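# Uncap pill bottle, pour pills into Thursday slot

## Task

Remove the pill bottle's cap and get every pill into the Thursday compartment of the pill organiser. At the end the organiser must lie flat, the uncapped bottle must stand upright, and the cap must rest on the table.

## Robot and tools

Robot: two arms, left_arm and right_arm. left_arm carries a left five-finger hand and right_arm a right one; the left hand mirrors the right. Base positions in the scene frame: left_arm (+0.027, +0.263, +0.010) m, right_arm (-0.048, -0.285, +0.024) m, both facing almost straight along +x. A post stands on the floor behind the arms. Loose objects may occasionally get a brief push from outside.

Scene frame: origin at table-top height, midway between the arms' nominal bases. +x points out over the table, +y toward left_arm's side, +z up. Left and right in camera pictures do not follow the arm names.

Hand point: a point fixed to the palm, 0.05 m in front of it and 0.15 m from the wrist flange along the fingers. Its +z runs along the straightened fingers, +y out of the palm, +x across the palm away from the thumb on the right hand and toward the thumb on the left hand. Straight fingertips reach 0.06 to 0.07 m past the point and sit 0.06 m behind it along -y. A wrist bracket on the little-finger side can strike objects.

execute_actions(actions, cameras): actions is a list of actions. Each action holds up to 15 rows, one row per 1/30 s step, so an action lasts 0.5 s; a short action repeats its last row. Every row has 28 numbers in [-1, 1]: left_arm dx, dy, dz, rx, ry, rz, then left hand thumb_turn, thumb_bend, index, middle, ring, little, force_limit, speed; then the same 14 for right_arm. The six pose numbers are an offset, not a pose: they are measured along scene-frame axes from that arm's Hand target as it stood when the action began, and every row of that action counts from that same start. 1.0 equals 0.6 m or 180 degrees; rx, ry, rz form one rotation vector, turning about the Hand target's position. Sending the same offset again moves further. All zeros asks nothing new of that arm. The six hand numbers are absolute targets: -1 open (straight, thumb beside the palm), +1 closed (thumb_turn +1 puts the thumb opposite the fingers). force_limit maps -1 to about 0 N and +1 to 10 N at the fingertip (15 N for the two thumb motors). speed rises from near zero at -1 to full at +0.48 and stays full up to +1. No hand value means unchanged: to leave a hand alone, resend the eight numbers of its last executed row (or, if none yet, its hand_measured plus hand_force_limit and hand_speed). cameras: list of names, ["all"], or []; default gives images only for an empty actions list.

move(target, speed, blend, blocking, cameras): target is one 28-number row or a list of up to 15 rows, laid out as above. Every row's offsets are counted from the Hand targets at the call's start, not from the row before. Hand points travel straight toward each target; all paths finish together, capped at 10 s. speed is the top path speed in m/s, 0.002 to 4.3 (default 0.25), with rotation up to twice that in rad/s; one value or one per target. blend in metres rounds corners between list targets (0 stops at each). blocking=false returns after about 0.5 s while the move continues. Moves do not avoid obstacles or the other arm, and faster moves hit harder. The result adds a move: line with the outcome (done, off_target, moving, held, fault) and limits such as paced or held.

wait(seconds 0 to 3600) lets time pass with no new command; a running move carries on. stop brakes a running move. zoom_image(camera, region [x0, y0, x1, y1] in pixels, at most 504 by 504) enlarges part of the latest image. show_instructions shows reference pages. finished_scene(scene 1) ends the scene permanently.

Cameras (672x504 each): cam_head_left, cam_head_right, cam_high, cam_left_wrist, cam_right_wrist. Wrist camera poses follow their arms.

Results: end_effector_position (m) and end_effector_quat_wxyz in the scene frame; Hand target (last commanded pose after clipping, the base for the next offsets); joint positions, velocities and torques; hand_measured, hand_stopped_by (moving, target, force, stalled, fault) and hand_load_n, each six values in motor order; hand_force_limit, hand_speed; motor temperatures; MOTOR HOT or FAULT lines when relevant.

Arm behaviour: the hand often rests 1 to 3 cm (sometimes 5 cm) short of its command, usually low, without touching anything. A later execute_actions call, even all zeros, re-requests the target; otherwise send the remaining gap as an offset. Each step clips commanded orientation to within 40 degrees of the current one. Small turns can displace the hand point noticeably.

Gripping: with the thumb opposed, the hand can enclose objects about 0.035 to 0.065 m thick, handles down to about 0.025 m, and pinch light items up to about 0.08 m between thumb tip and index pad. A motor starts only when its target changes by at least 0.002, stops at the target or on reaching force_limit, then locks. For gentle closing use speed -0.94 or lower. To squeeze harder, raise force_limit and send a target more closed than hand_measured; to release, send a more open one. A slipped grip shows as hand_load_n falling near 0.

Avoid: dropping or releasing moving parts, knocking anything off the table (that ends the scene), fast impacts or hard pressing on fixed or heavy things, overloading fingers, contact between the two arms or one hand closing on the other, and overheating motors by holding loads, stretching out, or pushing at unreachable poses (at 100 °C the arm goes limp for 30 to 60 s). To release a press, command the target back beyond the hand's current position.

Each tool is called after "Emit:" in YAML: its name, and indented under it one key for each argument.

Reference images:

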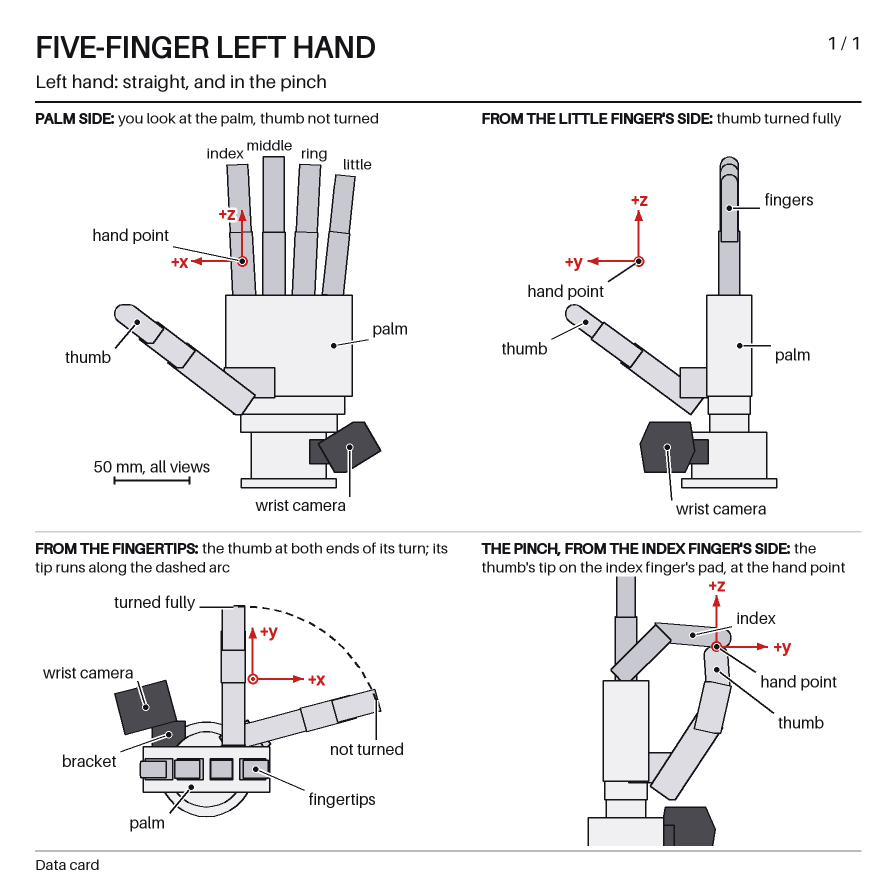

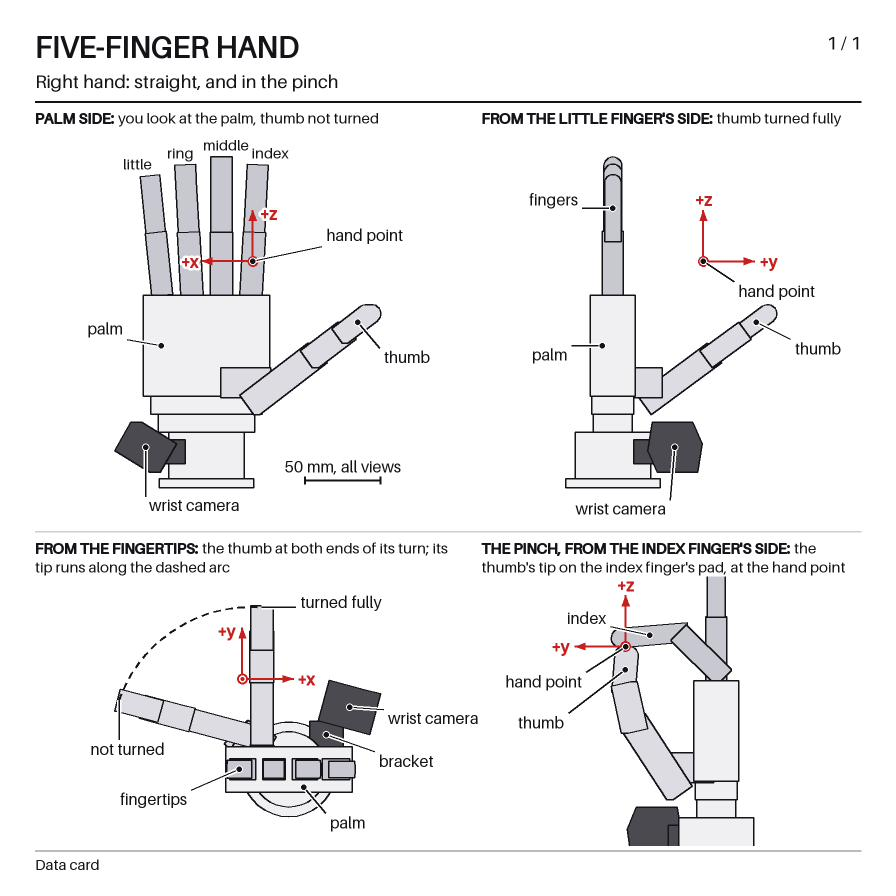

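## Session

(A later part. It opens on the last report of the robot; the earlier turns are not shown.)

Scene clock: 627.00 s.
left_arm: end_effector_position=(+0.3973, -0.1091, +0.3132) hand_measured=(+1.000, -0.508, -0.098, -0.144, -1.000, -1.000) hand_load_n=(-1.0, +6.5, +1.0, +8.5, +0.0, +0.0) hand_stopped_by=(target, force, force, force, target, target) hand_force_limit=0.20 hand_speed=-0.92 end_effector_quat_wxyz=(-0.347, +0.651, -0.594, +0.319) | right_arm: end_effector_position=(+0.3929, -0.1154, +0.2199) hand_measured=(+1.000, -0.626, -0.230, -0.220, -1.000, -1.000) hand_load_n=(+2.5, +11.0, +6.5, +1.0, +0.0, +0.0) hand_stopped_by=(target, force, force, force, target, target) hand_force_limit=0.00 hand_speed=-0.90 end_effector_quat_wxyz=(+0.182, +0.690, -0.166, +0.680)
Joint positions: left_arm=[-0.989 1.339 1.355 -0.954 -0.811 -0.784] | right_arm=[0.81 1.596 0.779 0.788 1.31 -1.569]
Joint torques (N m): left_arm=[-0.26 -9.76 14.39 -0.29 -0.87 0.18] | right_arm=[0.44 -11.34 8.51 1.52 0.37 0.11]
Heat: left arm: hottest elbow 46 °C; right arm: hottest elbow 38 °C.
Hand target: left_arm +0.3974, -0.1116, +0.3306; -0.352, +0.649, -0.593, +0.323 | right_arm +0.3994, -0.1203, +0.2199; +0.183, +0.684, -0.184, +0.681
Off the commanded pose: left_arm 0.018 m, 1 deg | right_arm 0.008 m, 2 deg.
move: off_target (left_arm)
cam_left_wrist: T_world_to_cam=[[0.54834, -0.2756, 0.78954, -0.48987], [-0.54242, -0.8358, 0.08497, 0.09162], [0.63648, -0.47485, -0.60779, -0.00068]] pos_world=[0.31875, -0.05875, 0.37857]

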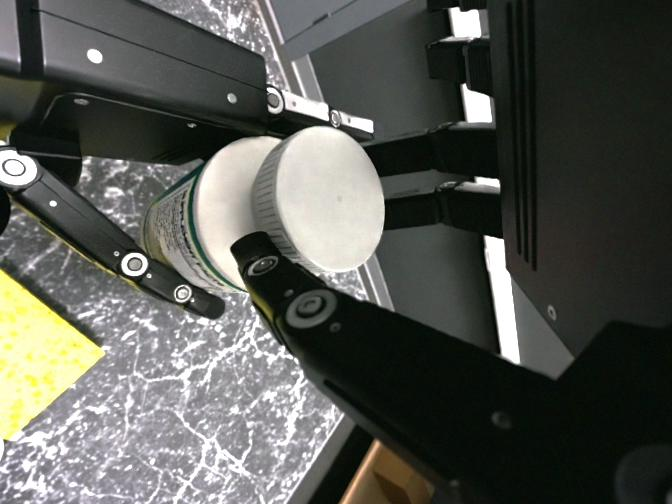

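Emit:
move:
  target: [0.0006,-0.0003,0.002,0,0,0.014,1,0.1,0.1,0.1,-1,-1,0.2,-0.92,0,0,0,0,0,0,1,0.3,0.3,0.3,-1,-1,0.0,-0.9]
  speed: 0.12
  cameras: ["cam_left_wrist"]

Emit:
zoom_image:
  camera: "cam_left_wrist"
  region: [220, 180, 340, 300]

Emit:
move:
  target: [0.0006,-0.0003,0.002,0,0,0.014,1,0.1,0.1,0.1,-1,-1,0.2,-0.92,0,0,0,0,0,0,1,0.3,0.3,0.3,-1,-1,0.0,-0.9]
  speed: 0.12
  cameras: ["cam_left_wrist"]

Emit:
zoom_image:
  camera: "cam_left_wrist"
  region: [220, 180, 340, 300]

Scene clock: 636.93 s.
left_arm: end_effector_position=(+0.3982, -0.1095, +0.3130) hand_measured=(+1.000, -0.508, -0.098, -0.144, -1.000, -1.000) hand_load_n=(-1.5, +6.5, +0.0, +9.0, -0.5, +0.0) hand_stopped_by=(target, force, force, force, target, target) hand_force_limit=0.20 hand_speed=-0.92 end_effector_quat_wxyz=(-0.355, +0.665, -0.580, +0.310) | right_arm: end_effector_position=(+0.3930, -0.1153, +0.2199) hand_measured=(+1.000, -0.626, -0.230, -0.220, -1.000, -1.000) hand_load_n=(+2.0, +11.0, +6.5, +0.5, +0.0, +0.0) hand_stopped_by=(target, force, force, force, target, target) hand_force_limit=0.00 hand_speed=-0.90 end_effector_quat_wxyz=(+0.182, +0.690, -0.165, +0.681)
Joint positions: left_arm=[-0.997 1.362 1.382 -1.008 -0.842 -0.85] | right_arm=[0.81 1.596 0.779 0.788 1.309 -1.569]
Joint torques (N m): left_arm=[-0.26 -10.17 14.42 -0.4 -0.86 0.21] | right_arm=[0.44 -11.34 8.51 1.52 0.4 0.11]
Heat: left arm: hottest elbow 47 °C; right arm: hottest elbow 38 °C.
Hand target: left_arm +0.3979, -0.1118, +0.3318; -0.359, +0.661, -0.578, +0.315 | right_arm +0.3994, -0.1203, +0.2199; +0.183, +0.684, -0.184, +0.681
Off the commanded pose: left_arm 0.019 m, 1 deg | right_arm 0.008 m, 2 deg.
move: off_target (left_arm)
cam_left_wrist: T_world_to_cam=[[0.56105, -0.25091, 0.78884, -0.49245], [-0.50326, -0.86, 0.08439, 0.07375], [0.65723, -0.44434, -0.60877, -0.00619]] pos_world=[0.31747, -0.06288, 0.37847]

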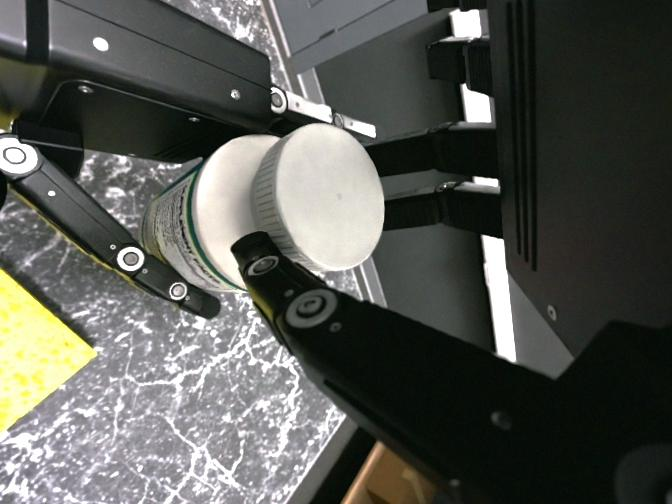

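Scaled by 4.200 from the camera's image (finer frame: 960x720).

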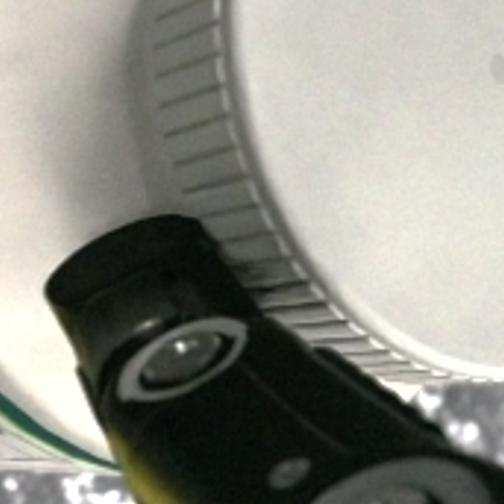

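Scene clock: 637.90 s.
left_arm: end_effector_position=(+0.3992, -0.1085, +0.3130) hand_measured=(+1.000, -0.508, -0.098, -0.144, -1.000, -1.000) hand_load_n=(-1.0, +6.5, +2.5, +8.0, +0.0, -0.5) hand_stopped_by=(target, force, force, force, target, target) hand_force_limit=0.20 hand_speed=-0.92 end_effector_quat_wxyz=(-0.362, +0.678, -0.564, +0.301) | right_arm: end_effector_position=(+0.3929, -0.1154, +0.2199) hand_measured=(+1.000, -0.626, -0.230, -0.220, -1.000, -1.000) hand_load_n=(+2.5, +11.0, +6.5, +1.0, +0.0, +0.0) hand_stopped_by=(target, force, force, force, target, target) hand_force_limit=0.00 hand_speed=-0.90 end_effector_quat_wxyz=(+0.182, +0.690, -0.166, +0.680)
Joint positions: left_arm=[-1.003 1.384 1.41 -1.07 -0.871 -0.92] | right_arm=[0.81 1.596 0.779 0.788 1.31 -1.569]
Joint torques (N m): left_arm=[-0.44 -10.46 14.5 -0.39 -0.87 0.22] | right_arm=[0.44 -11.34 8.51 1.52 0.37 0.11]
Heat: left arm: hottest elbow 47 °C; right arm: hottest elbow 38 °C.
Hand target: left_arm +0.3982, -0.1119, +0.3332; -0.366, +0.674, -0.564, +0.307 | right_arm +0.3994, -0.1203, +0.2199; +0.183, +0.684, -0.184, +0.681
Off the commanded pose: left_arm 0.020 m, 1 deg | right_arm 0.008 m, 2 deg.
move: off_target (left_arm)
cam_left_wrist: T_world_to_cam=[[0.57339, -0.22543, 0.78766, -0.4945], [-0.46107, -0.88349, 0.08279, 0.05616], [0.67722, -0.41064, -0.61053, -0.01012]] pos_world=[0.3163, -0.06601, 0.37867]

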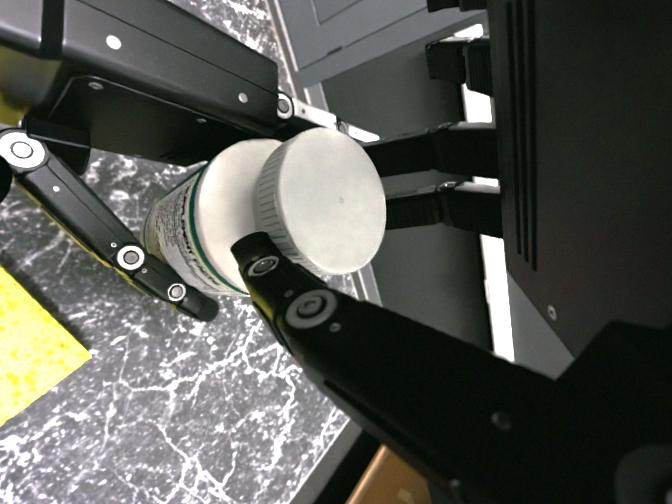

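Scaled by 4.200 from the camera's image (finer frame: 960x720).

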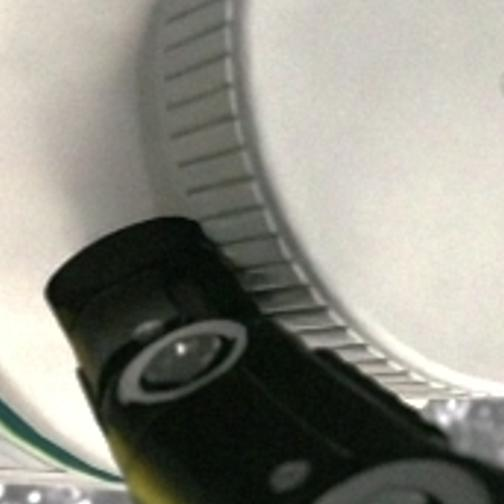

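Emit:
move:
  target:
    - [0,0,0.0,0,0,0,1,-0.68,-0.35,-0.38,-1,-1,-0.5,-0.4,0,0,0,0,0,0,1,0.3,0.3,0.3,-1,-1,0.0,-0.9]
    - [0,0,0.05,0,0,0,1,-0.68,-0.35,-0.38,-1,-1,-0.5,-0.4,0,0,0,0,0,0,1,0.3,0.3,0.3,-1,-1,0.0,-0.9]
    - [-0.019,0.0435,0.05,0,0,-0.3889,1,-0.68,-0.35,-0.38,-1,-1,-0.5,-0.4,0,0,0,0,0,0,1,0.3,0.3,0.3,-1,-1,0.0,-0.9]
    - [-0.019,0.0435,-0.0187,0,0,-0.3889,1,-0.68,-0.35,-0.38,-1,-1,-0.5,-0.4,0,0,0,0,0,0,1,0.3,0.3,0.3,-1,-1,0.0,-0.9]
  speed: [0.1,0.1,0.25,0.1]
  blend: [0,0.01,0.0,0]
  cameras: ["cam_left_wrist"]

Scene clock: 655.77 s.
left_arm: end_effector_position=(+0.3787, -0.0890, +0.3199) hand_measured=(+1.000, -0.680, -0.350, -0.380, -1.000, -1.000) hand_load_n=(+0.0, +0.0, +0.0, +0.0, +0.0, -0.5) hand_stopped_by=(target, target, target, target, target, target) hand_force_limit=-0.50 hand_speed=-0.40 end_effector_quat_wxyz=(+0.114, -0.229, +0.852, -0.456) | right_arm: end_effector_position=(+0.3929, -0.1177, +0.2193) hand_measured=(+1.000, -0.626, -0.230, -0.220, -1.000, -1.000) hand_load_n=(+0.0, +10.0, +6.0, +3.0, +0.0, +0.0) hand_stopped_by=(target, force, force, force, target, target) hand_force_limit=0.00 hand_speed=-0.90 end_effector_quat_wxyz=(+0.182, +0.688, -0.172, +0.681)
Joint positions: left_arm=[-0.632 1.2 1.21 -0.651 0.368 0.244] | right_arm=[0.806 1.596 0.779 0.788 1.316 -1.56]
Joint torques (N m): left_arm=[1.85 -8.35 11.12 1.98 0.37 0.21] | right_arm=[0.73 -11.4 8.54 1.44 0.11 0.03]
Heat: left arm: hottest elbow 47 °C; right arm: hottest elbow 37 °C.
Hand target: left_arm +0.3869, -0.0859, +0.3219; +0.124, -0.229, +0.848, -0.461 | right_arm +0.3994, -0.1203, +0.2200; +0.183, +0.685, -0.184, +0.681
Off the commanded pose: left_arm 0.009 m, 1 deg | right_arm 0.007 m, 1 deg.
move: done
cam_left_wrist: T_world_to_cam=[[-0.01393, -0.61055, 0.79186, -0.29702], [-0.98446, 0.14703, 0.09605, 0.34904], [-0.17507, -0.77821, -0.60311, 0.3036]] pos_world=[0.39263, 0.00359, 0.38478]

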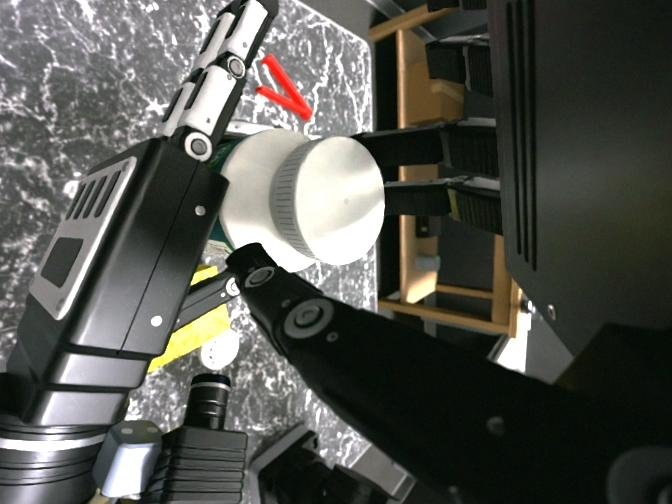

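Emit:
move:
  target:
    - [0.004,-0.012,-0.008,0,0,0.0,1,-0.68,-0.35,-0.38,-1,-1,-0.5,-0.4,0,0,0,0,0,0,1,0.3,0.3,0.3,-1,-1,0.0,-0.9]
    - [0.004,-0.012,-0.008,0,0,0.0,1,0.1,0.1,0.1,-1,-1,0.2,-0.92,0,0,0,0,0,0,1,0.3,0.3,0.3,-1,-1,0.0,-0.9]
  speed: 0.1
  cameras: ["cam_left_wrist"]

Scene clock: 662.10 s.
left_arm: end_effector_position=(+0.3884, -0.0954, +0.3185) hand_measured=(+1.000, -0.504, -0.142, -0.144, -1.000, -1.000) hand_load_n=(+0.5, +8.5, +7.0, +7.5, +0.0, +0.0) hand_stopped_by=(target, force, force, force, target, target) hand_force_limit=0.20 hand_speed=-0.92 end_effector_quat_wxyz=(+0.122, -0.227, +0.847, -0.464) | right_arm: end_effector_position=(+0.3938, -0.1169, +0.2200) hand_measured=(+1.000, -0.626, -0.230, -0.220, -1.000, -1.000) hand_load_n=(+1.0, +10.5, +6.5, +1.5, +0.0, +0.0) hand_stopped_by=(target, force, force, force, target, target) hand_force_limit=0.00 hand_speed=-0.90 end_effector_quat_wxyz=(+0.184, +0.690, -0.165, +0.680)
Joint positions: left_arm=[-0.632 1.217 1.21 -0.609 0.365 0.242] | right_arm=[0.806 1.596 0.779 0.788 1.308 -1.572]
Joint torques (N m): left_arm=[0.73 -8.7 11.11 1.09 0.14 0.16] | right_arm=[0.73 -11.34 8.51 1.54 0.46 0.13]
Heat: left arm: hottest elbow 47 °C; right arm: hottest elbow 37 °C.
Hand target: left_arm +0.3892, -0.0931, +0.3172; +0.124, -0.229, +0.848, -0.461 | right_arm +0.3994, -0.1203, +0.2200; +0.183, +0.684, -0.184, +0.681
Off the commanded pose: left_arm 0.003 m, 0 deg | right_arm 0.007 m, 2 deg.
move: done
cam_left_wrist: T_world_to_cam=[[-0.02731, -0.5996, 0.79984, -0.29608], [-0.98667, 0.14459, 0.0747, 0.36717], [-0.16044, -0.78713, -0.59555, 0.29051]] pos_world=[0.4008, -0.00195, 0.3824]

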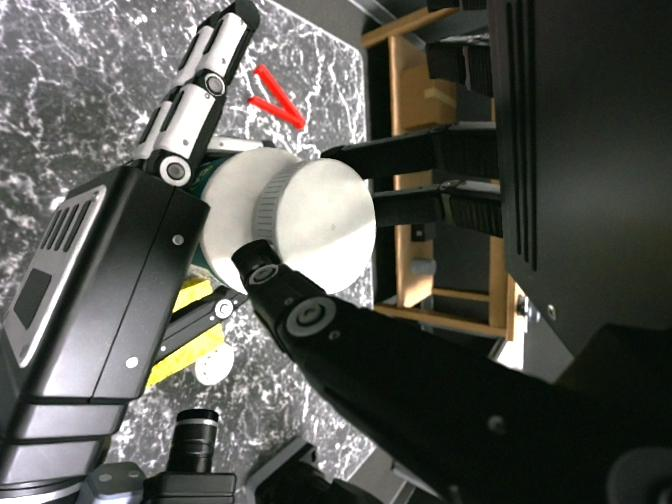

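Emit:
move:
  target:
    - [0.0077,-0.002,0.0132,0,0,0.1111,1,0.1,0.1,0.1,-1,-1,0.2,-0.92,0,0,0,0,0,0,1,0.3,0.3,0.3,-1,-1,0.0,-0.9]
    - [0.0137,-0.0077,0.0188,0,0,0.2222,1,0.1,0.1,0.1,-1,-1,0.2,-0.92,0,0,0,0,0,0,1,0.3,0.3,0.3,-1,-1,0.0,-0.9]
    - [0.0177,-0.0113,0.0313,0,0,0.3333,1,0.1,0.1,0.1,-1,-1,0.2,-0.92,0,0,0,0,0,0,1,0.3,0.3,0.3,-1,-1,0.0,-0.9]
    - [0.0202,-0.0158,0.0413,0,0,0.4167,1,0.1,0.1,0.1,-1,-1,0.2,-0.92,0,0,0,0,0,0,1,0.3,0.3,0.3,-1,-1,0.0,-0.9]
  speed: 0.15
  blend: 0.005
  cameras: ["cam_left_wrist","cam_right_wrist"]

Scene clock: 674.73 s.
left_arm: end_effector_position=(+0.3999, -0.0869, +0.3203) hand_measured=(+1.000, -0.502, -0.142, -0.142, -1.000, -1.000) hand_load_n=(+0.0, +0.0, +0.0, +0.0, +0.0, +0.0) hand_stopped_by=(target, force, force, force, target, target) hand_force_limit=0.20 hand_speed=-0.92 end_effector_quat_wxyz=(-0.386, +0.697, -0.541, +0.271) | right_arm: end_effector_position=(+0.3927, -0.1178, +0.2179) hand_measured=(+1.000, -0.626, -0.230, -0.220, -1.000, -1.000) hand_load_n=(+0.0, +9.5, +6.0, +3.5, +0.0, +0.0) hand_stopped_by=(target, force, force, force, target, target) hand_force_limit=0.00 hand_speed=-0.90 end_effector_quat_wxyz=(+0.184, +0.689, -0.172, +0.680)
Joint positions: left_arm=[-0.993 1.4 1.458 -1.218 -0.919 -1.022] | right_arm=[0.806 1.6 0.779 0.788 1.318 -1.558]
Joint torques (N m): left_arm=[-1.03 -9.64 15.21 0.18 -0.63 0.03] | right_arm=[0.73 -11.75 8.51 1.44 0.01 0.02]
Heat: left arm: hottest elbow 47 °C; right arm: hottest elbow 37 °C.
Hand target: left_arm +0.4014, -0.1025, +0.3419; -0.379, +0.698, -0.534, +0.291 | right_arm +0.3994, -0.1203, +0.2200; +0.183, +0.684, -0.184, +0.681
Off the commanded pose: left_arm 0.027 m, 3 deg | right_arm 0.007 m, 1 deg.
move: off_target (left_arm)
cam_left_wrist: T_world_to_cam=[[0.59935, -0.20339, 0.77422, -0.50002], [-0.38085, -0.92315, 0.05232, 0.04915], [0.70408, -0.32622, -0.63075, 0.00568]] pos_world=[0.3144, -0.05447, 0.38814]
cam_right_wrist: T_world_to_cam=[[-0.51213, -0.81882, 0.25936, 0.04428], [-0.55942, 0.08885, -0.82411, 0.40488], [0.65175, -0.56714, -0.50357, -0.09583]] pos_world=[0.31164, -0.05407, 0.27392]

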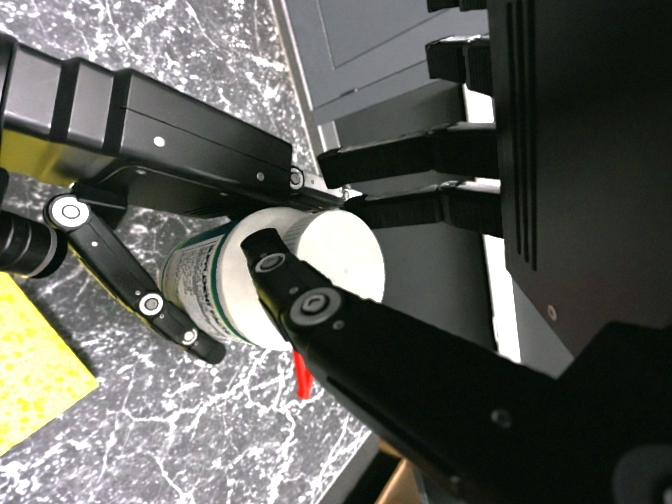

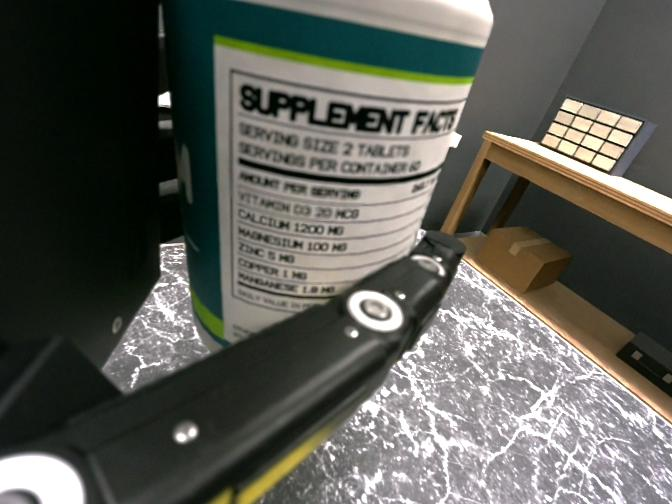

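Emit:
move:
  target:
    - [0,0,0.0,0,0,0,1,-0.75,-0.38,-0.40,-1,-1,-0.5,-0.4,0,0,0,0,0,0,1,0.4,0.4,0.4,-1,-1,0.6,-0.9]
    - [0,0,0.05,0,0,0,1,-0.68,-0.35,-0.38,-1,-1,-0.5,-0.4,0,0,0,0,0,0,1,0.4,0.4,0.4,-1,-1,0.6,-0.9]
    - [-0.0177,0.0293,0.04,0,0,-0.4167,1,-0.68,-0.35,-0.38,-1,-1,-0.5,-0.4,0,0,0,0,0,0,1,0.4,0.4,0.4,-1,-1,0.6,-0.9]
    - [-0.0177,0.0293,-0.0373,0,0,-0.4167,1,-0.68,-0.35,-0.38,-1,-1,-0.5,-0.4,0,0,0,0,0,0,1,0.4,0.4,0.4,-1,-1,0.6,-0.9]
  speed: [0.1,0.1,0.25,0.1]
  blend: [0,0.01,0.0,0]
  cameras: ["cam_left_wrist","cam_right_wrist"]

Scene clock: 692.80 s.
left_arm: end_effector_position=(+0.3831, -0.0880, +0.3167) hand_measured=(+1.000, -0.680, -0.350, -0.380, -1.000, -1.000) hand_load_n=(+0.0, +0.0, +0.0, +0.0, +0.0, +0.0) hand_stopped_by=(target, target, target, target, target, target) hand_force_limit=-0.50 hand_speed=-0.40 end_effector_quat_wxyz=(+0.115, -0.230, +0.852, -0.455) | right_arm: end_effector_position=(+0.3927, -0.1178, +0.2179) hand_measured=(+1.000, -0.624, -0.196, -0.176, -1.000, -1.000) hand_load_n=(+0.0, +17.0, +8.0, +8.5, +0.0, +0.0) hand_stopped_by=(target, force, force, force, target, target) hand_force_limit=0.60 hand_speed=-0.90 end_effector_quat_wxyz=(+0.184, +0.689, -0.172, +0.680)
Joint positions: left_arm=[-0.624 1.209 1.21 -0.645 0.372 0.249] | right_arm=[0.806 1.6 0.779 0.788 1.318 -1.558]
Joint torques (N m): left_arm=[1.67 -8.59 11.11 1.89 0.47 0.22] | right_arm=[0.73 -11.75 8.51 1.44 0.01 0.02]
Heat: left arm: hottest elbow 48 °C; right arm: hottest elbow 37 °C.
Hand target: left_arm +0.3908, -0.0849, +0.3195; +0.124, -0.229, +0.848, -0.461 | right_arm +0.3994, -0.1203, +0.2200; +0.183, +0.684, -0.184, +0.681
Off the commanded pose: left_arm 0.009 m, 1 deg | right_arm 0.007 m, 1 deg.
move: done; blend cut to 0 m at target 2; target 2's new numbers were sent with left_arm's hand 0.025 m and 2 deg from that target
cam_left_wrist: T_world_to_cam=[[-0.01262, -0.61203, 0.79073, -0.29412], [-0.98469, 0.14512, 0.0966, 0.35323], [-0.17387, -0.77741, -0.60449, 0.30328]] pos_world=[0.39683, 0.0045, 0.38177]
cam_right_wrist: T_world_to_cam=[[-0.51213, -0.81882, 0.25936, 0.04428], [-0.55942, 0.08885, -0.82411, 0.40488], [0.65175, -0.56714, -0.50357, -0.09583]] pos_world=[0.31164, -0.05407, 0.27392]

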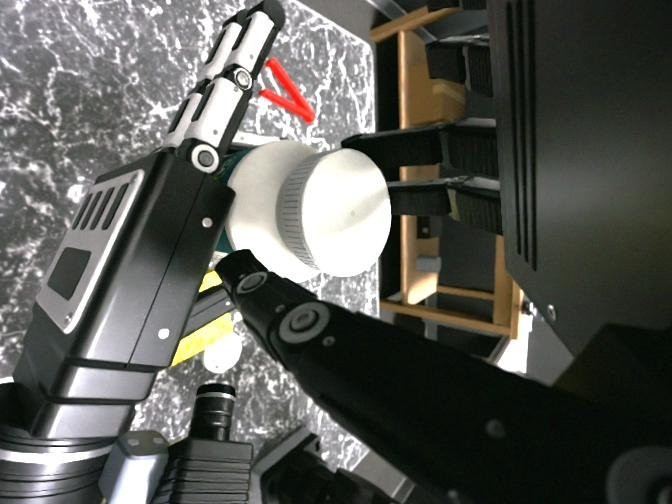

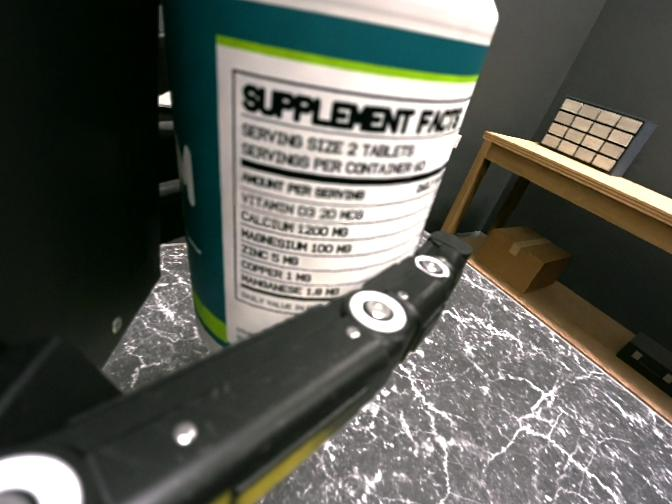

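Emit:
move:
  target: [-0.0067,-0.0233,-0.0033,0,0,0.0,1,-0.68,-0.35,-0.38,-1,-1,-0.5,-0.4,0,0,0,0,0,0,1,0.4,0.4,0.4,-1,-1,0.6,-0.9]
  speed: 0.1
  cameras: ["cam_left_wrist"]

Scene clock: 698.00 s.
left_arm: end_effector_position=(+0.3870, -0.0901, +0.3175) hand_measured=(+1.000, -0.680, -0.350, -0.380, -1.000, -1.000) hand_load_n=(+0.0, +0.5, +0.0, +0.0, +0.0, +0.0) hand_stopped_by=(target, target, target, target, target, target) hand_force_limit=-0.50 hand_speed=-0.40 end_effector_quat_wxyz=(+0.124, -0.232, +0.850, -0.456) | right_arm: end_effector_position=(+0.3927, -0.1178, +0.2179) hand_measured=(+1.000, -0.624, -0.196, -0.176, -1.000, -1.000) hand_load_n=(+0.0, +16.5, +8.0, +8.5, +0.0, +0.0) hand_stopped_by=(target, force, force, force, target, target) hand_force_limit=0.60 hand_speed=-0.90 end_effector_quat_wxyz=(+0.184, +0.689, -0.172, +0.680)
Joint positions: left_arm=[-0.63 1.21 1.21 -0.629 0.352 0.244] | right_arm=[0.806 1.6 0.779 0.788 1.318 -1.558]
Joint torques (N m): left_arm=[-0.97 -7.88 11.38 1.91 0.18 0.04] | right_arm=[0.73 -11.75 8.5 1.46 0.01 0.02]
Heat: left arm: hottest elbow 48 °C; right arm: hottest elbow 37 °C.
Hand target: left_arm +0.3867, -0.0989, +0.3175; +0.123, -0.229, +0.848, -0.461 | right_arm +0.3994, -0.1203, +0.2200; +0.183, +0.684, -0.184, +0.681
Off the commanded pose: left_arm 0.009 m, 1 deg | right_arm 0.007 m, 1 deg.
move: done
cam_left_wrist: T_world_to_cam=[[-0.01614, -0.61184, 0.79082, -0.29468], [-0.98786, 0.13198, 0.08195, 0.36205], [-0.15452, -0.77989, -0.60654, 0.29578]] pos_world=[0.3986, 0.0026, 0.38277]

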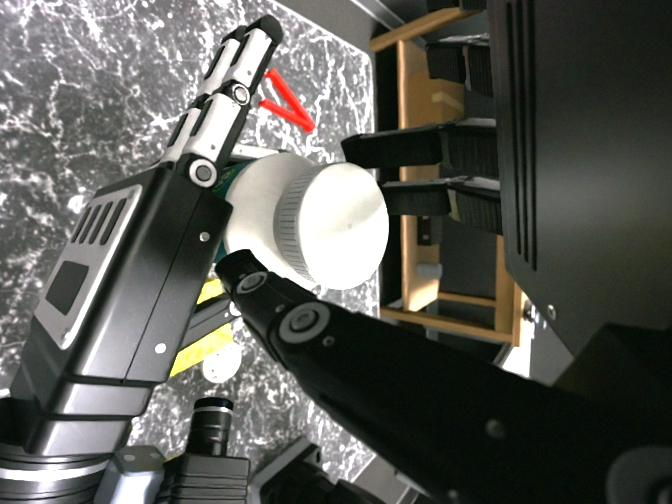

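Emit:
move:
  target: [-0.02,-0.02,-0.005,0,0,0.0,1,-0.68,-0.35,-0.38,-1,-1,-0.5,-0.4,0,0,0,0,0,0,1,0.4,0.4,0.4,-1,-1,0.6,-0.9]
  speed: 0.1
  cameras: ["cam_left_wrist"]

Scene clock: 702.30 s.
left_arm: end_effector_position=(+0.3753, -0.1041, +0.3119) hand_measured=(+1.000, -0.680, -0.350, -0.380, -1.000, -1.000) hand_load_n=(+0.0, +0.0, +0.0, +0.0, +0.0, +0.0) hand_stopped_by=(target, target, target, target, target, target) hand_force_limit=-0.50 hand_speed=-0.40 end_effector_quat_wxyz=(+0.122, -0.232, +0.852, -0.454) | right_arm: end_effector_position=(+0.3927, -0.1178, +0.2179) hand_measured=(+1.000, -0.624, -0.196, -0.176, -1.000, -1.000) hand_load_n=(+0.0, +16.5, +8.0, +8.5, +0.0, +0.0) hand_stopped_by=(target, force, force, force, target, target) hand_force_limit=0.60 hand_speed=-0.90 end_effector_quat_wxyz=(+0.184, +0.689, -0.172, +0.680)
Joint positions: left_arm=[-0.676 1.21 1.196 -0.613 0.317 0.219] | right_arm=[0.806 1.6 0.779 0.788 1.318 -1.558]
Joint torques (N m): left_arm=[-0.56 -8.47 11.29 1.92 0.15 0.07] | right_arm=[0.73 -11.75 8.51 1.44 0.01 0.01]
Heat: left arm: hottest elbow 48 °C; right arm: hottest elbow 37 °C.
Hand target: left_arm +0.3747, -0.1110, +0.3145; +0.123, -0.229, +0.848, -0.461 | right_arm +0.3994, -0.1203, +0.2200; +0.183, +0.684, -0.184, +0.681
Off the commanded pose: left_arm 0.007 m, 1 deg | right_arm 0.007 m, 1 deg.
move: done
cam_left_wrist: T_world_to_cam=[[-0.01509, -0.61505, 0.78834, -0.29891], [-0.98706, 0.13507, 0.08648, 0.3514], [-0.15967, -0.77683, -0.60913, 0.28271]] pos_world=[0.38748, -0.01169, 0.37747]

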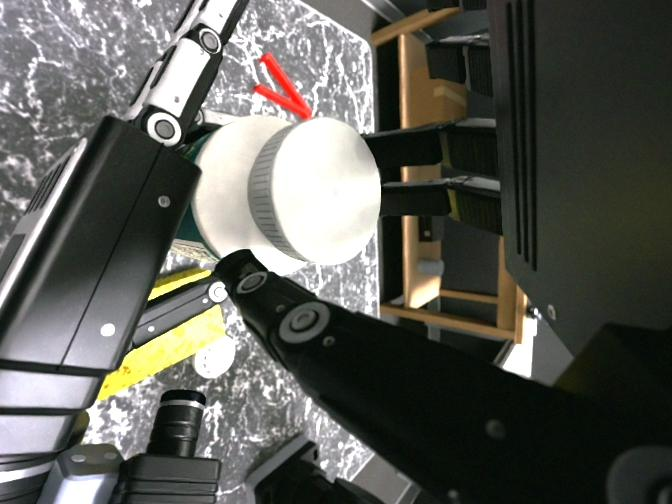

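Emit:
move:
  target:
    - [0,0,0.055,0,0,0.0,1,-0.68,-0.35,-0.38,-1,-1,-0.5,-0.4,0,0,0,0,0,0,1,0.4,0.4,0.4,-1,-1,0.6,-0.9]
    - [0.0215,0.0322,0.055,0,0,0.0,1,-0.68,-0.35,-0.38,-1,-1,-0.5,-0.4,0,0,0,0,0,0,1,0.4,0.4,0.4,-1,-1,0.6,-0.9]
    - [0.0215,0.0322,0.0063,0,0,0.0,1,-0.68,-0.35,-0.38,-1,-1,-0.5,-0.4,0,0,0,0,0,0,1,0.4,0.4,0.4,-1,-1,0.6,-0.9]
  speed: 0.1
  blend: [0.005,0,0]
  cameras: ["cam_left_wrist"]

Scene clock: 711.30 s.
left_arm: end_effector_position=(+0.3801, -0.0937, +0.3149) hand_measured=(+1.000, -0.680, -0.350, -0.380, -1.000, -1.000) hand_load_n=(+0.0, -0.5, +0.0, +0.0, +0.0, +0.0) hand_stopped_by=(target, target, target, target, target, target) hand_force_limit=-0.50 hand_speed=-0.40 end_effector_quat_wxyz=(+0.115, -0.231, +0.853, -0.455) | right_arm: end_effector_position=(+0.3927, -0.1178, +0.2179) hand_measured=(+1.000, -0.624, -0.196, -0.178, -1.000, -1.000) hand_load_n=(+0.0, +17.0, +8.0, +8.5, +0.0, +0.0) hand_stopped_by=(target, force, force, force, target, target) hand_force_limit=0.60 hand_speed=-0.90 end_effector_quat_wxyz=(+0.184, +0.689, -0.172, +0.680)
Joint positions: left_arm=[-0.642 1.21 1.207 -0.637 0.356 0.238] | right_arm=[0.806 1.6 0.779 0.788 1.318 -1.558]
Joint torques (N m): left_arm=[1.61 -8.59 11.28 1.85 0.48 0.21] | right_arm=[0.73 -11.69 8.5 1.44 0.01 0.02]
Heat: left arm: hottest elbow 47 °C; right arm: hottest elbow 37 °C.
Hand target: left_arm +0.3877, -0.0916, +0.3183; +0.124, -0.229, +0.848, -0.461 | right_arm +0.3994, -0.1203, +0.2200; +0.183, +0.684, -0.184, +0.681
Off the commanded pose: left_arm 0.008 m, 1 deg | right_arm 0.007 m, 1 deg.
move: done
cam_left_wrist: T_world_to_cam=[[-0.01127, -0.61301, 0.79, -0.29669], [-0.98491, 0.14323, 0.09709, 0.35107], [-0.17267, -0.77699, -0.60537, 0.29712]] pos_world=[0.39374, -0.0013, 0.38017]

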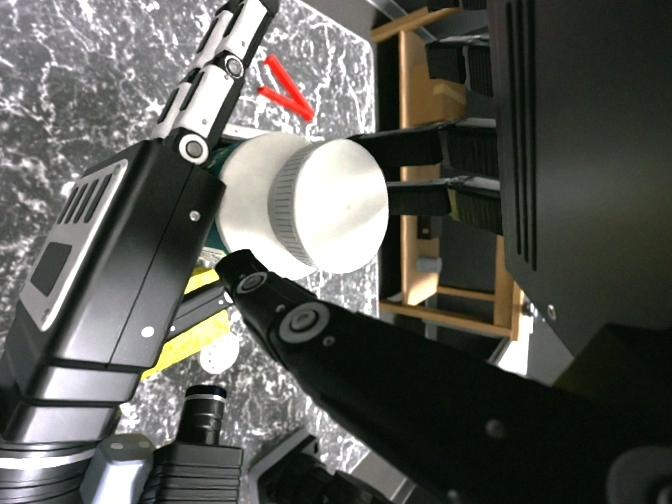

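Emit:
move:
  target: [0,0,0.0,0,0,0.0,1,0.1,0.1,0.1,-1,-1,0.6,-0.92,0,0,0,0,0,0,1,0.4,0.4,0.4,-1,-1,0.6,-0.9]
  cameras: ["cam_left_wrist"]

Scene clock: 715.27 s.
left_arm: end_effector_position=(+0.3839, -0.0975, +0.3157) hand_measured=(+1.000, -0.506, -0.092, -0.122, -1.000, -1.000) hand_load_n=(+1.0, +11.5, +9.5, +9.0, +0.0, +0.0) hand_stopped_by=(target, force, force, force, target, target) hand_force_limit=0.60 hand_speed=-0.92 end_effector_quat_wxyz=(+0.118, -0.227, +0.850, -0.461) | right_arm: end_effector_position=(+0.3935, -0.1173, +0.2190) hand_measured=(+1.000, -0.624, -0.196, -0.176, -1.000, -1.000) hand_load_n=(+2.5, +18.0, +9.0, +5.5, +0.0, +0.0) hand_stopped_by=(target, force, force, force, target, target) hand_force_limit=0.60 hand_speed=-0.90 end_effector_quat_wxyz=(+0.188, +0.691, -0.163, +0.679)
Joint positions: left_arm=[-0.642 1.217 1.207 -0.615 0.361 0.238] | right_arm=[0.806 1.6 0.779 0.788 1.311 -1.578]
Joint torques (N m): left_arm=[1.73 -9.11 11.28 1.13 0.32 0.21] | right_arm=[0.73 -11.63 8.5 1.59 0.32 0.17]
Heat: left arm: hottest elbow 47 °C; right arm: hottest elbow 37 °C.
Hand target: left_arm +0.3876, -0.0916, +0.3184; +0.124, -0.229, +0.848, -0.461 | right_arm +0.3994, -0.1203, +0.2200; +0.183, +0.684, -0.184, +0.681
Off the commanded pose: left_arm 0.007 m, 1 deg | right_arm 0.007 m, 3 deg.
move: done
cam_left_wrist: T_world_to_cam=[[-0.02254, -0.60375, 0.79685, -0.29646], [-0.98542, 0.14788, 0.08417, 0.36003], [-0.16866, -0.78334, -0.59828, 0.29093]] pos_world=[0.39716, -0.00433, 0.37999]

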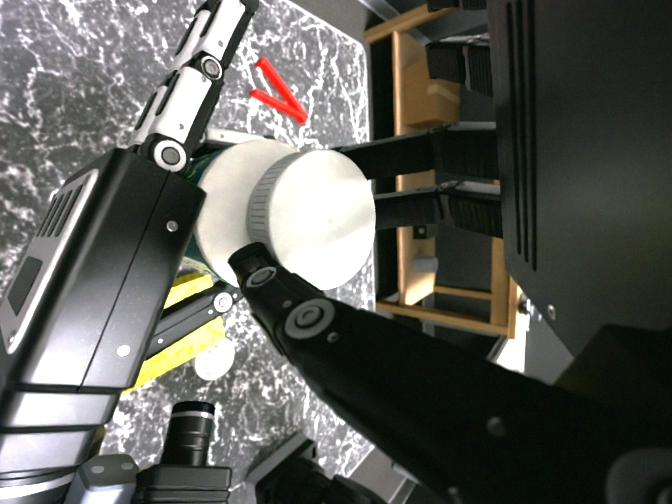

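Emit:
move:
  target:
    - [0.0032,-0.0085,0.0065,0,0,0.1111,1,0.1,0.1,0.1,-1,-1,0.6,-0.92,0,0,0,0,0,0,1,0.4,0.4,0.4,-1,-1,0.6,-0.9]
    - [0.0098,-0.0143,0.012,0,0,0.2222,1,0.1,0.1,0.1,-1,-1,0.6,-0.92,0,0,0,0,0,0,1,0.4,0.4,0.4,-1,-1,0.6,-0.9]
  speed: 0.12
  cameras: ["cam_left_wrist","cam_right_wrist"]

Scene clock: 727.13 s.
left_arm: end_effector_position=(+0.3895, -0.1040, +0.3147) hand_measured=(+1.000, -0.506, -0.090, -0.122, -1.000, -1.000) hand_load_n=(-1.5, +9.0, +2.0, +13.5, +0.0, +0.0) hand_stopped_by=(target, force, force, force, target, target) hand_force_limit=0.60 hand_speed=-0.92 end_effector_quat_wxyz=(+0.263, -0.503, +0.721, -0.398) | right_arm: end_effector_position=(+0.3946, -0.1142, +0.2191) hand_measured=(+1.000, -0.624, -0.196, -0.176, -1.000, -1.000) hand_load_n=(+3.0, +18.0, +9.5, +5.0, +0.0, +0.0) hand_stopped_by=(target, force, force, force, target, target) hand_force_limit=0.60 hand_speed=-0.90 end_effector_quat_wxyz=(+0.185, +0.693, -0.156, +0.679)
Joint positions: left_arm=[-0.867 1.186 1.177 -0.621 -0.39 -0.296] | right_arm=[0.81 1.6 0.779 0.788 1.299 -1.584]
Joint torques (N m): left_arm=[0.56 -7.82 14.23 -0.08 -0.95 0.18] | right_arm=[0.5 -11.69 8.47 1.69 0.87 0.21]
Heat: left arm: hottest elbow 46 °C; right arm: hottest elbow 37 °C.
Hand target: left_arm +0.3935, -0.1001, +0.3256; +0.274, -0.505, +0.719, -0.391 | right_arm +0.3994, -0.1202, +0.2200; +0.183, +0.685, -0.184, +0.681
Off the commanded pose: left_arm 0.012 m, 2 deg | right_arm 0.008 m, 3 deg.
move: off_target (left_arm)
cam_left_wrist: T_world_to_cam=[[0.36703, -0.4709, 0.80221, -0.43915], [-0.85477, -0.51094, 0.09115, 0.24499], [0.36696, -0.71916, -0.59004, 0.0816]] pos_world=[0.34064, -0.02294, 0.3781]
cam_right_wrist: T_world_to_cam=[[-0.49003, -0.82421, 0.2838, 0.03312], [-0.57151, 0.05794, -0.81855, 0.40664], [0.65821, -0.56331, -0.49944, -0.09736]] pos_world=[0.31271, -0.05111, 0.27483]

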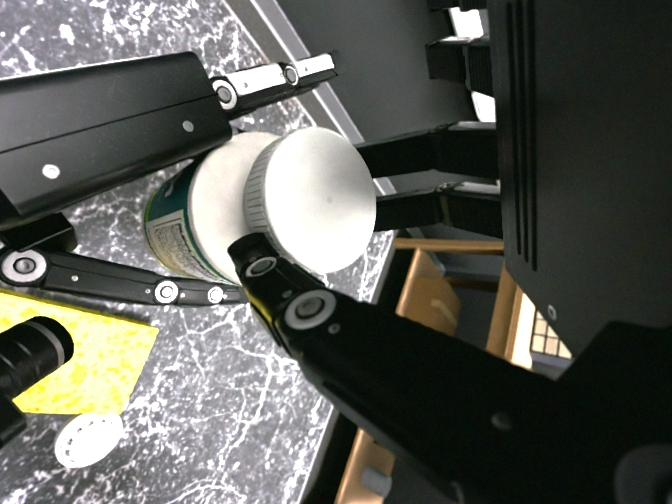

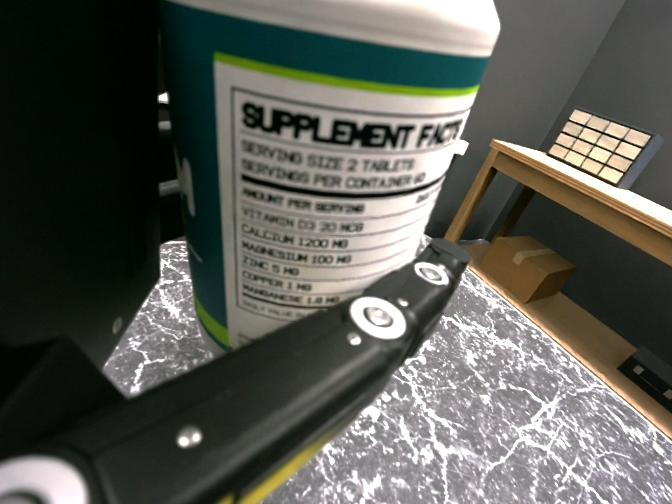

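Emit:
move:
  target: [0.0078,-0.0005,0.0142,0,0,0.1111,1,0.1,0.1,0.1,-1,-1,0.6,-0.92,0,0,0,0,0,0,1,0.4,0.4,0.4,-1,-1,0.6,-0.9]
  speed: 0.12
  cameras: ["cam_left_wrist","cam_right_wrist"]

Scene clock: 732.57 s.
left_arm: end_effector_position=(+0.3957, -0.1039, +0.3139) hand_measured=(+1.000, -0.506, -0.090, -0.122, -1.000, -1.000) hand_load_n=(-1.0, +9.5, +1.0, +12.5, +0.0, +0.0) hand_stopped_by=(target, force, force, force, target, target) hand_force_limit=0.60 hand_speed=-0.92 end_effector_quat_wxyz=(-0.327, +0.624, -0.625, +0.336) | right_arm: end_effector_position=(+0.3937, -0.1130, +0.2191) hand_measured=(+1.000, -0.624, -0.196, -0.176, -1.000, -1.000) hand_load_n=(+3.5, +18.5, +9.0, +4.5, +0.0, +0.0) hand_stopped_by=(target, force, force, force, target, target) hand_force_limit=0.60 hand_speed=-0.90 end_effector_quat_wxyz=(+0.184, +0.693, -0.156, +0.680)
Joint positions: left_arm=[-0.959 1.287 1.299 -0.856 -0.724 -0.653] | right_arm=[0.813 1.6 0.779 0.788 1.301 -1.583]
Joint torques (N m): left_arm=[0.44 -9.52 14.57 -0.34 -1.15 0.22] | right_arm=[0.21 -11.69 8.47 1.7 0.76 0.21]
Heat: left arm: hottest elbow 47 °C; right arm: hottest elbow 37 °C.
Hand target: left_arm +0.3982, -0.1003, +0.3341; -0.338, +0.622, -0.620, +0.338 | right_arm +0.3994, -0.1202, +0.2201; +0.183, +0.684, -0.184, +0.681
Off the commanded pose: left_arm 0.021 m, 1 deg | right_arm 0.009 m, 3 deg.
move: off_target (left_arm)
cam_left_wrist: T_world_to_cam=[[0.52294, -0.32195, 0.78923, -0.48283], [-0.62126, -0.77791, 0.09431, 0.1292], [0.58358, -0.53964, -0.60681, 0.01713]] pos_world=[0.32276, -0.0457, 0.37927]
cam_right_wrist: T_world_to_cam=[[-0.48913, -0.82484, 0.28354, 0.03329], [-0.57145, 0.05747, -0.81863, 0.40598], [0.65894, -0.56244, -0.49946, -0.09626]] pos_world=[0.31171, -0.05001, 0.27483]

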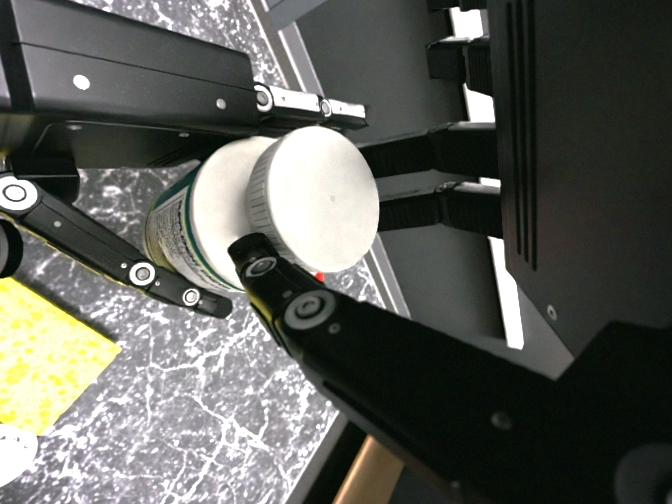

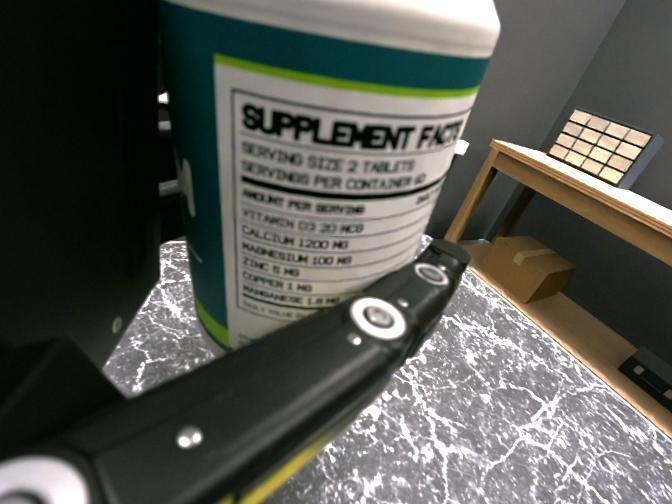

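Emit:
move:
  target: [0.005,0.0005,0.018,0,0,0.1111,1,0.1,0.1,0.1,-1,-1,0.6,-0.92,0,0,0,0,0,0,1,0.4,0.4,0.4,-1,-1,0.6,-0.9]
  speed: 0.12
  cameras: ["cam_left_wrist","cam_right_wrist"]

Scene clock: 739.10 s.
left_arm: end_effector_position=(+0.4023, -0.1019, +0.3143) hand_measured=(+1.000, -0.506, -0.090, -0.122, -1.000, -1.000) hand_load_n=(+0.0, +10.0, +3.5, +11.0, +0.0, +0.0) hand_stopped_by=(target, force, force, force, target, target) hand_force_limit=0.60 hand_speed=-0.92 end_effector_quat_wxyz=(-0.386, +0.726, -0.504, +0.264) | right_arm: end_effector_position=(+0.3924, -0.1131, +0.2191) hand_measured=(+1.000, -0.624, -0.196, -0.176, -1.000, -1.000) hand_load_n=(+4.0, +18.5, +9.5, +4.5, +0.0, +0.0) hand_stopped_by=(target, force, force, force, target, target) hand_force_limit=0.60 hand_speed=-0.90 end_effector_quat_wxyz=(+0.186, +0.692, -0.157, +0.679)
Joint positions: left_arm=[-1.014 1.471 1.523 -1.327 -0.941 -1.201] | right_arm=[0.815 1.6 0.779 0.788 1.308 -1.582]
Joint torques (N m): left_arm=[-0.03 -12.28 14.83 -1.01 -1.18 0.3] | right_arm=[0.03 -11.69 8.46 1.69 0.47 0.2]
Heat: left arm: hottest elbow 47 °C; right arm: hottest elbow 37 °C.
Hand target: left_arm +0.4013, -0.1002, +0.3448; -0.391, +0.721, -0.503, +0.274 | right_arm +0.3994, -0.1202, +0.2201; +0.183, +0.684, -0.184, +0.681
Off the commanded pose: left_arm 0.031 m, 1 deg | right_arm 0.010 m, 3 deg.
move: off_target (left_arm)
cam_left_wrist: T_world_to_cam=[[0.61128, -0.12396, 0.78165, -0.49886], [-0.29874, -0.95073, 0.08285, -0.00883], [0.73286, -0.28416, -0.61819, -0.01587]] pos_world=[0.31394, -0.07475, 0.38085]
cam_right_wrist: T_world_to_cam=[[-0.49339, -0.82256, 0.28277, 0.03462], [-0.57069, 0.0608, -0.81891, 0.40541], [0.65641, -0.56541, -0.49943, -0.09486]] pos_world=[0.31072, -0.04981, 0.27483]

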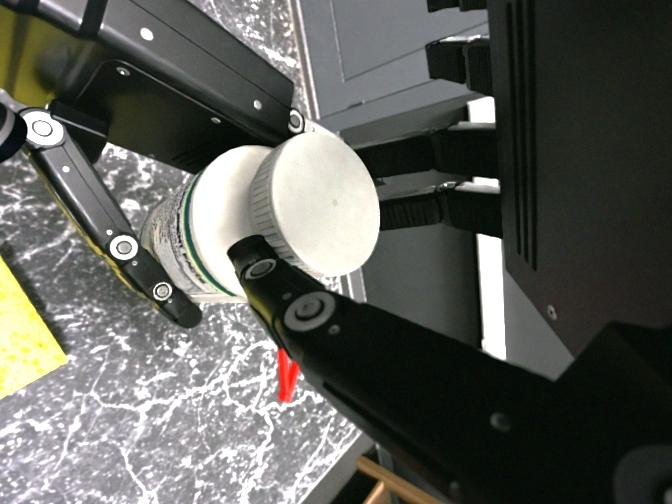

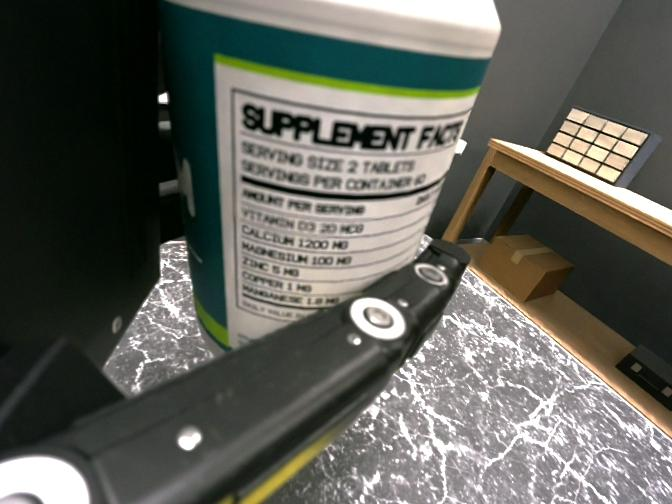

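Emit:
zoom_image:
  camera: "cam_left_wrist"
  region: [180, 100, 420, 340]

Scaled by 2.100 from the camera's image (finer frame: 960x720).

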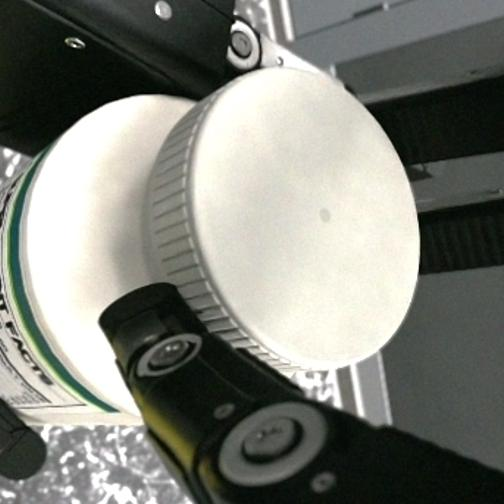

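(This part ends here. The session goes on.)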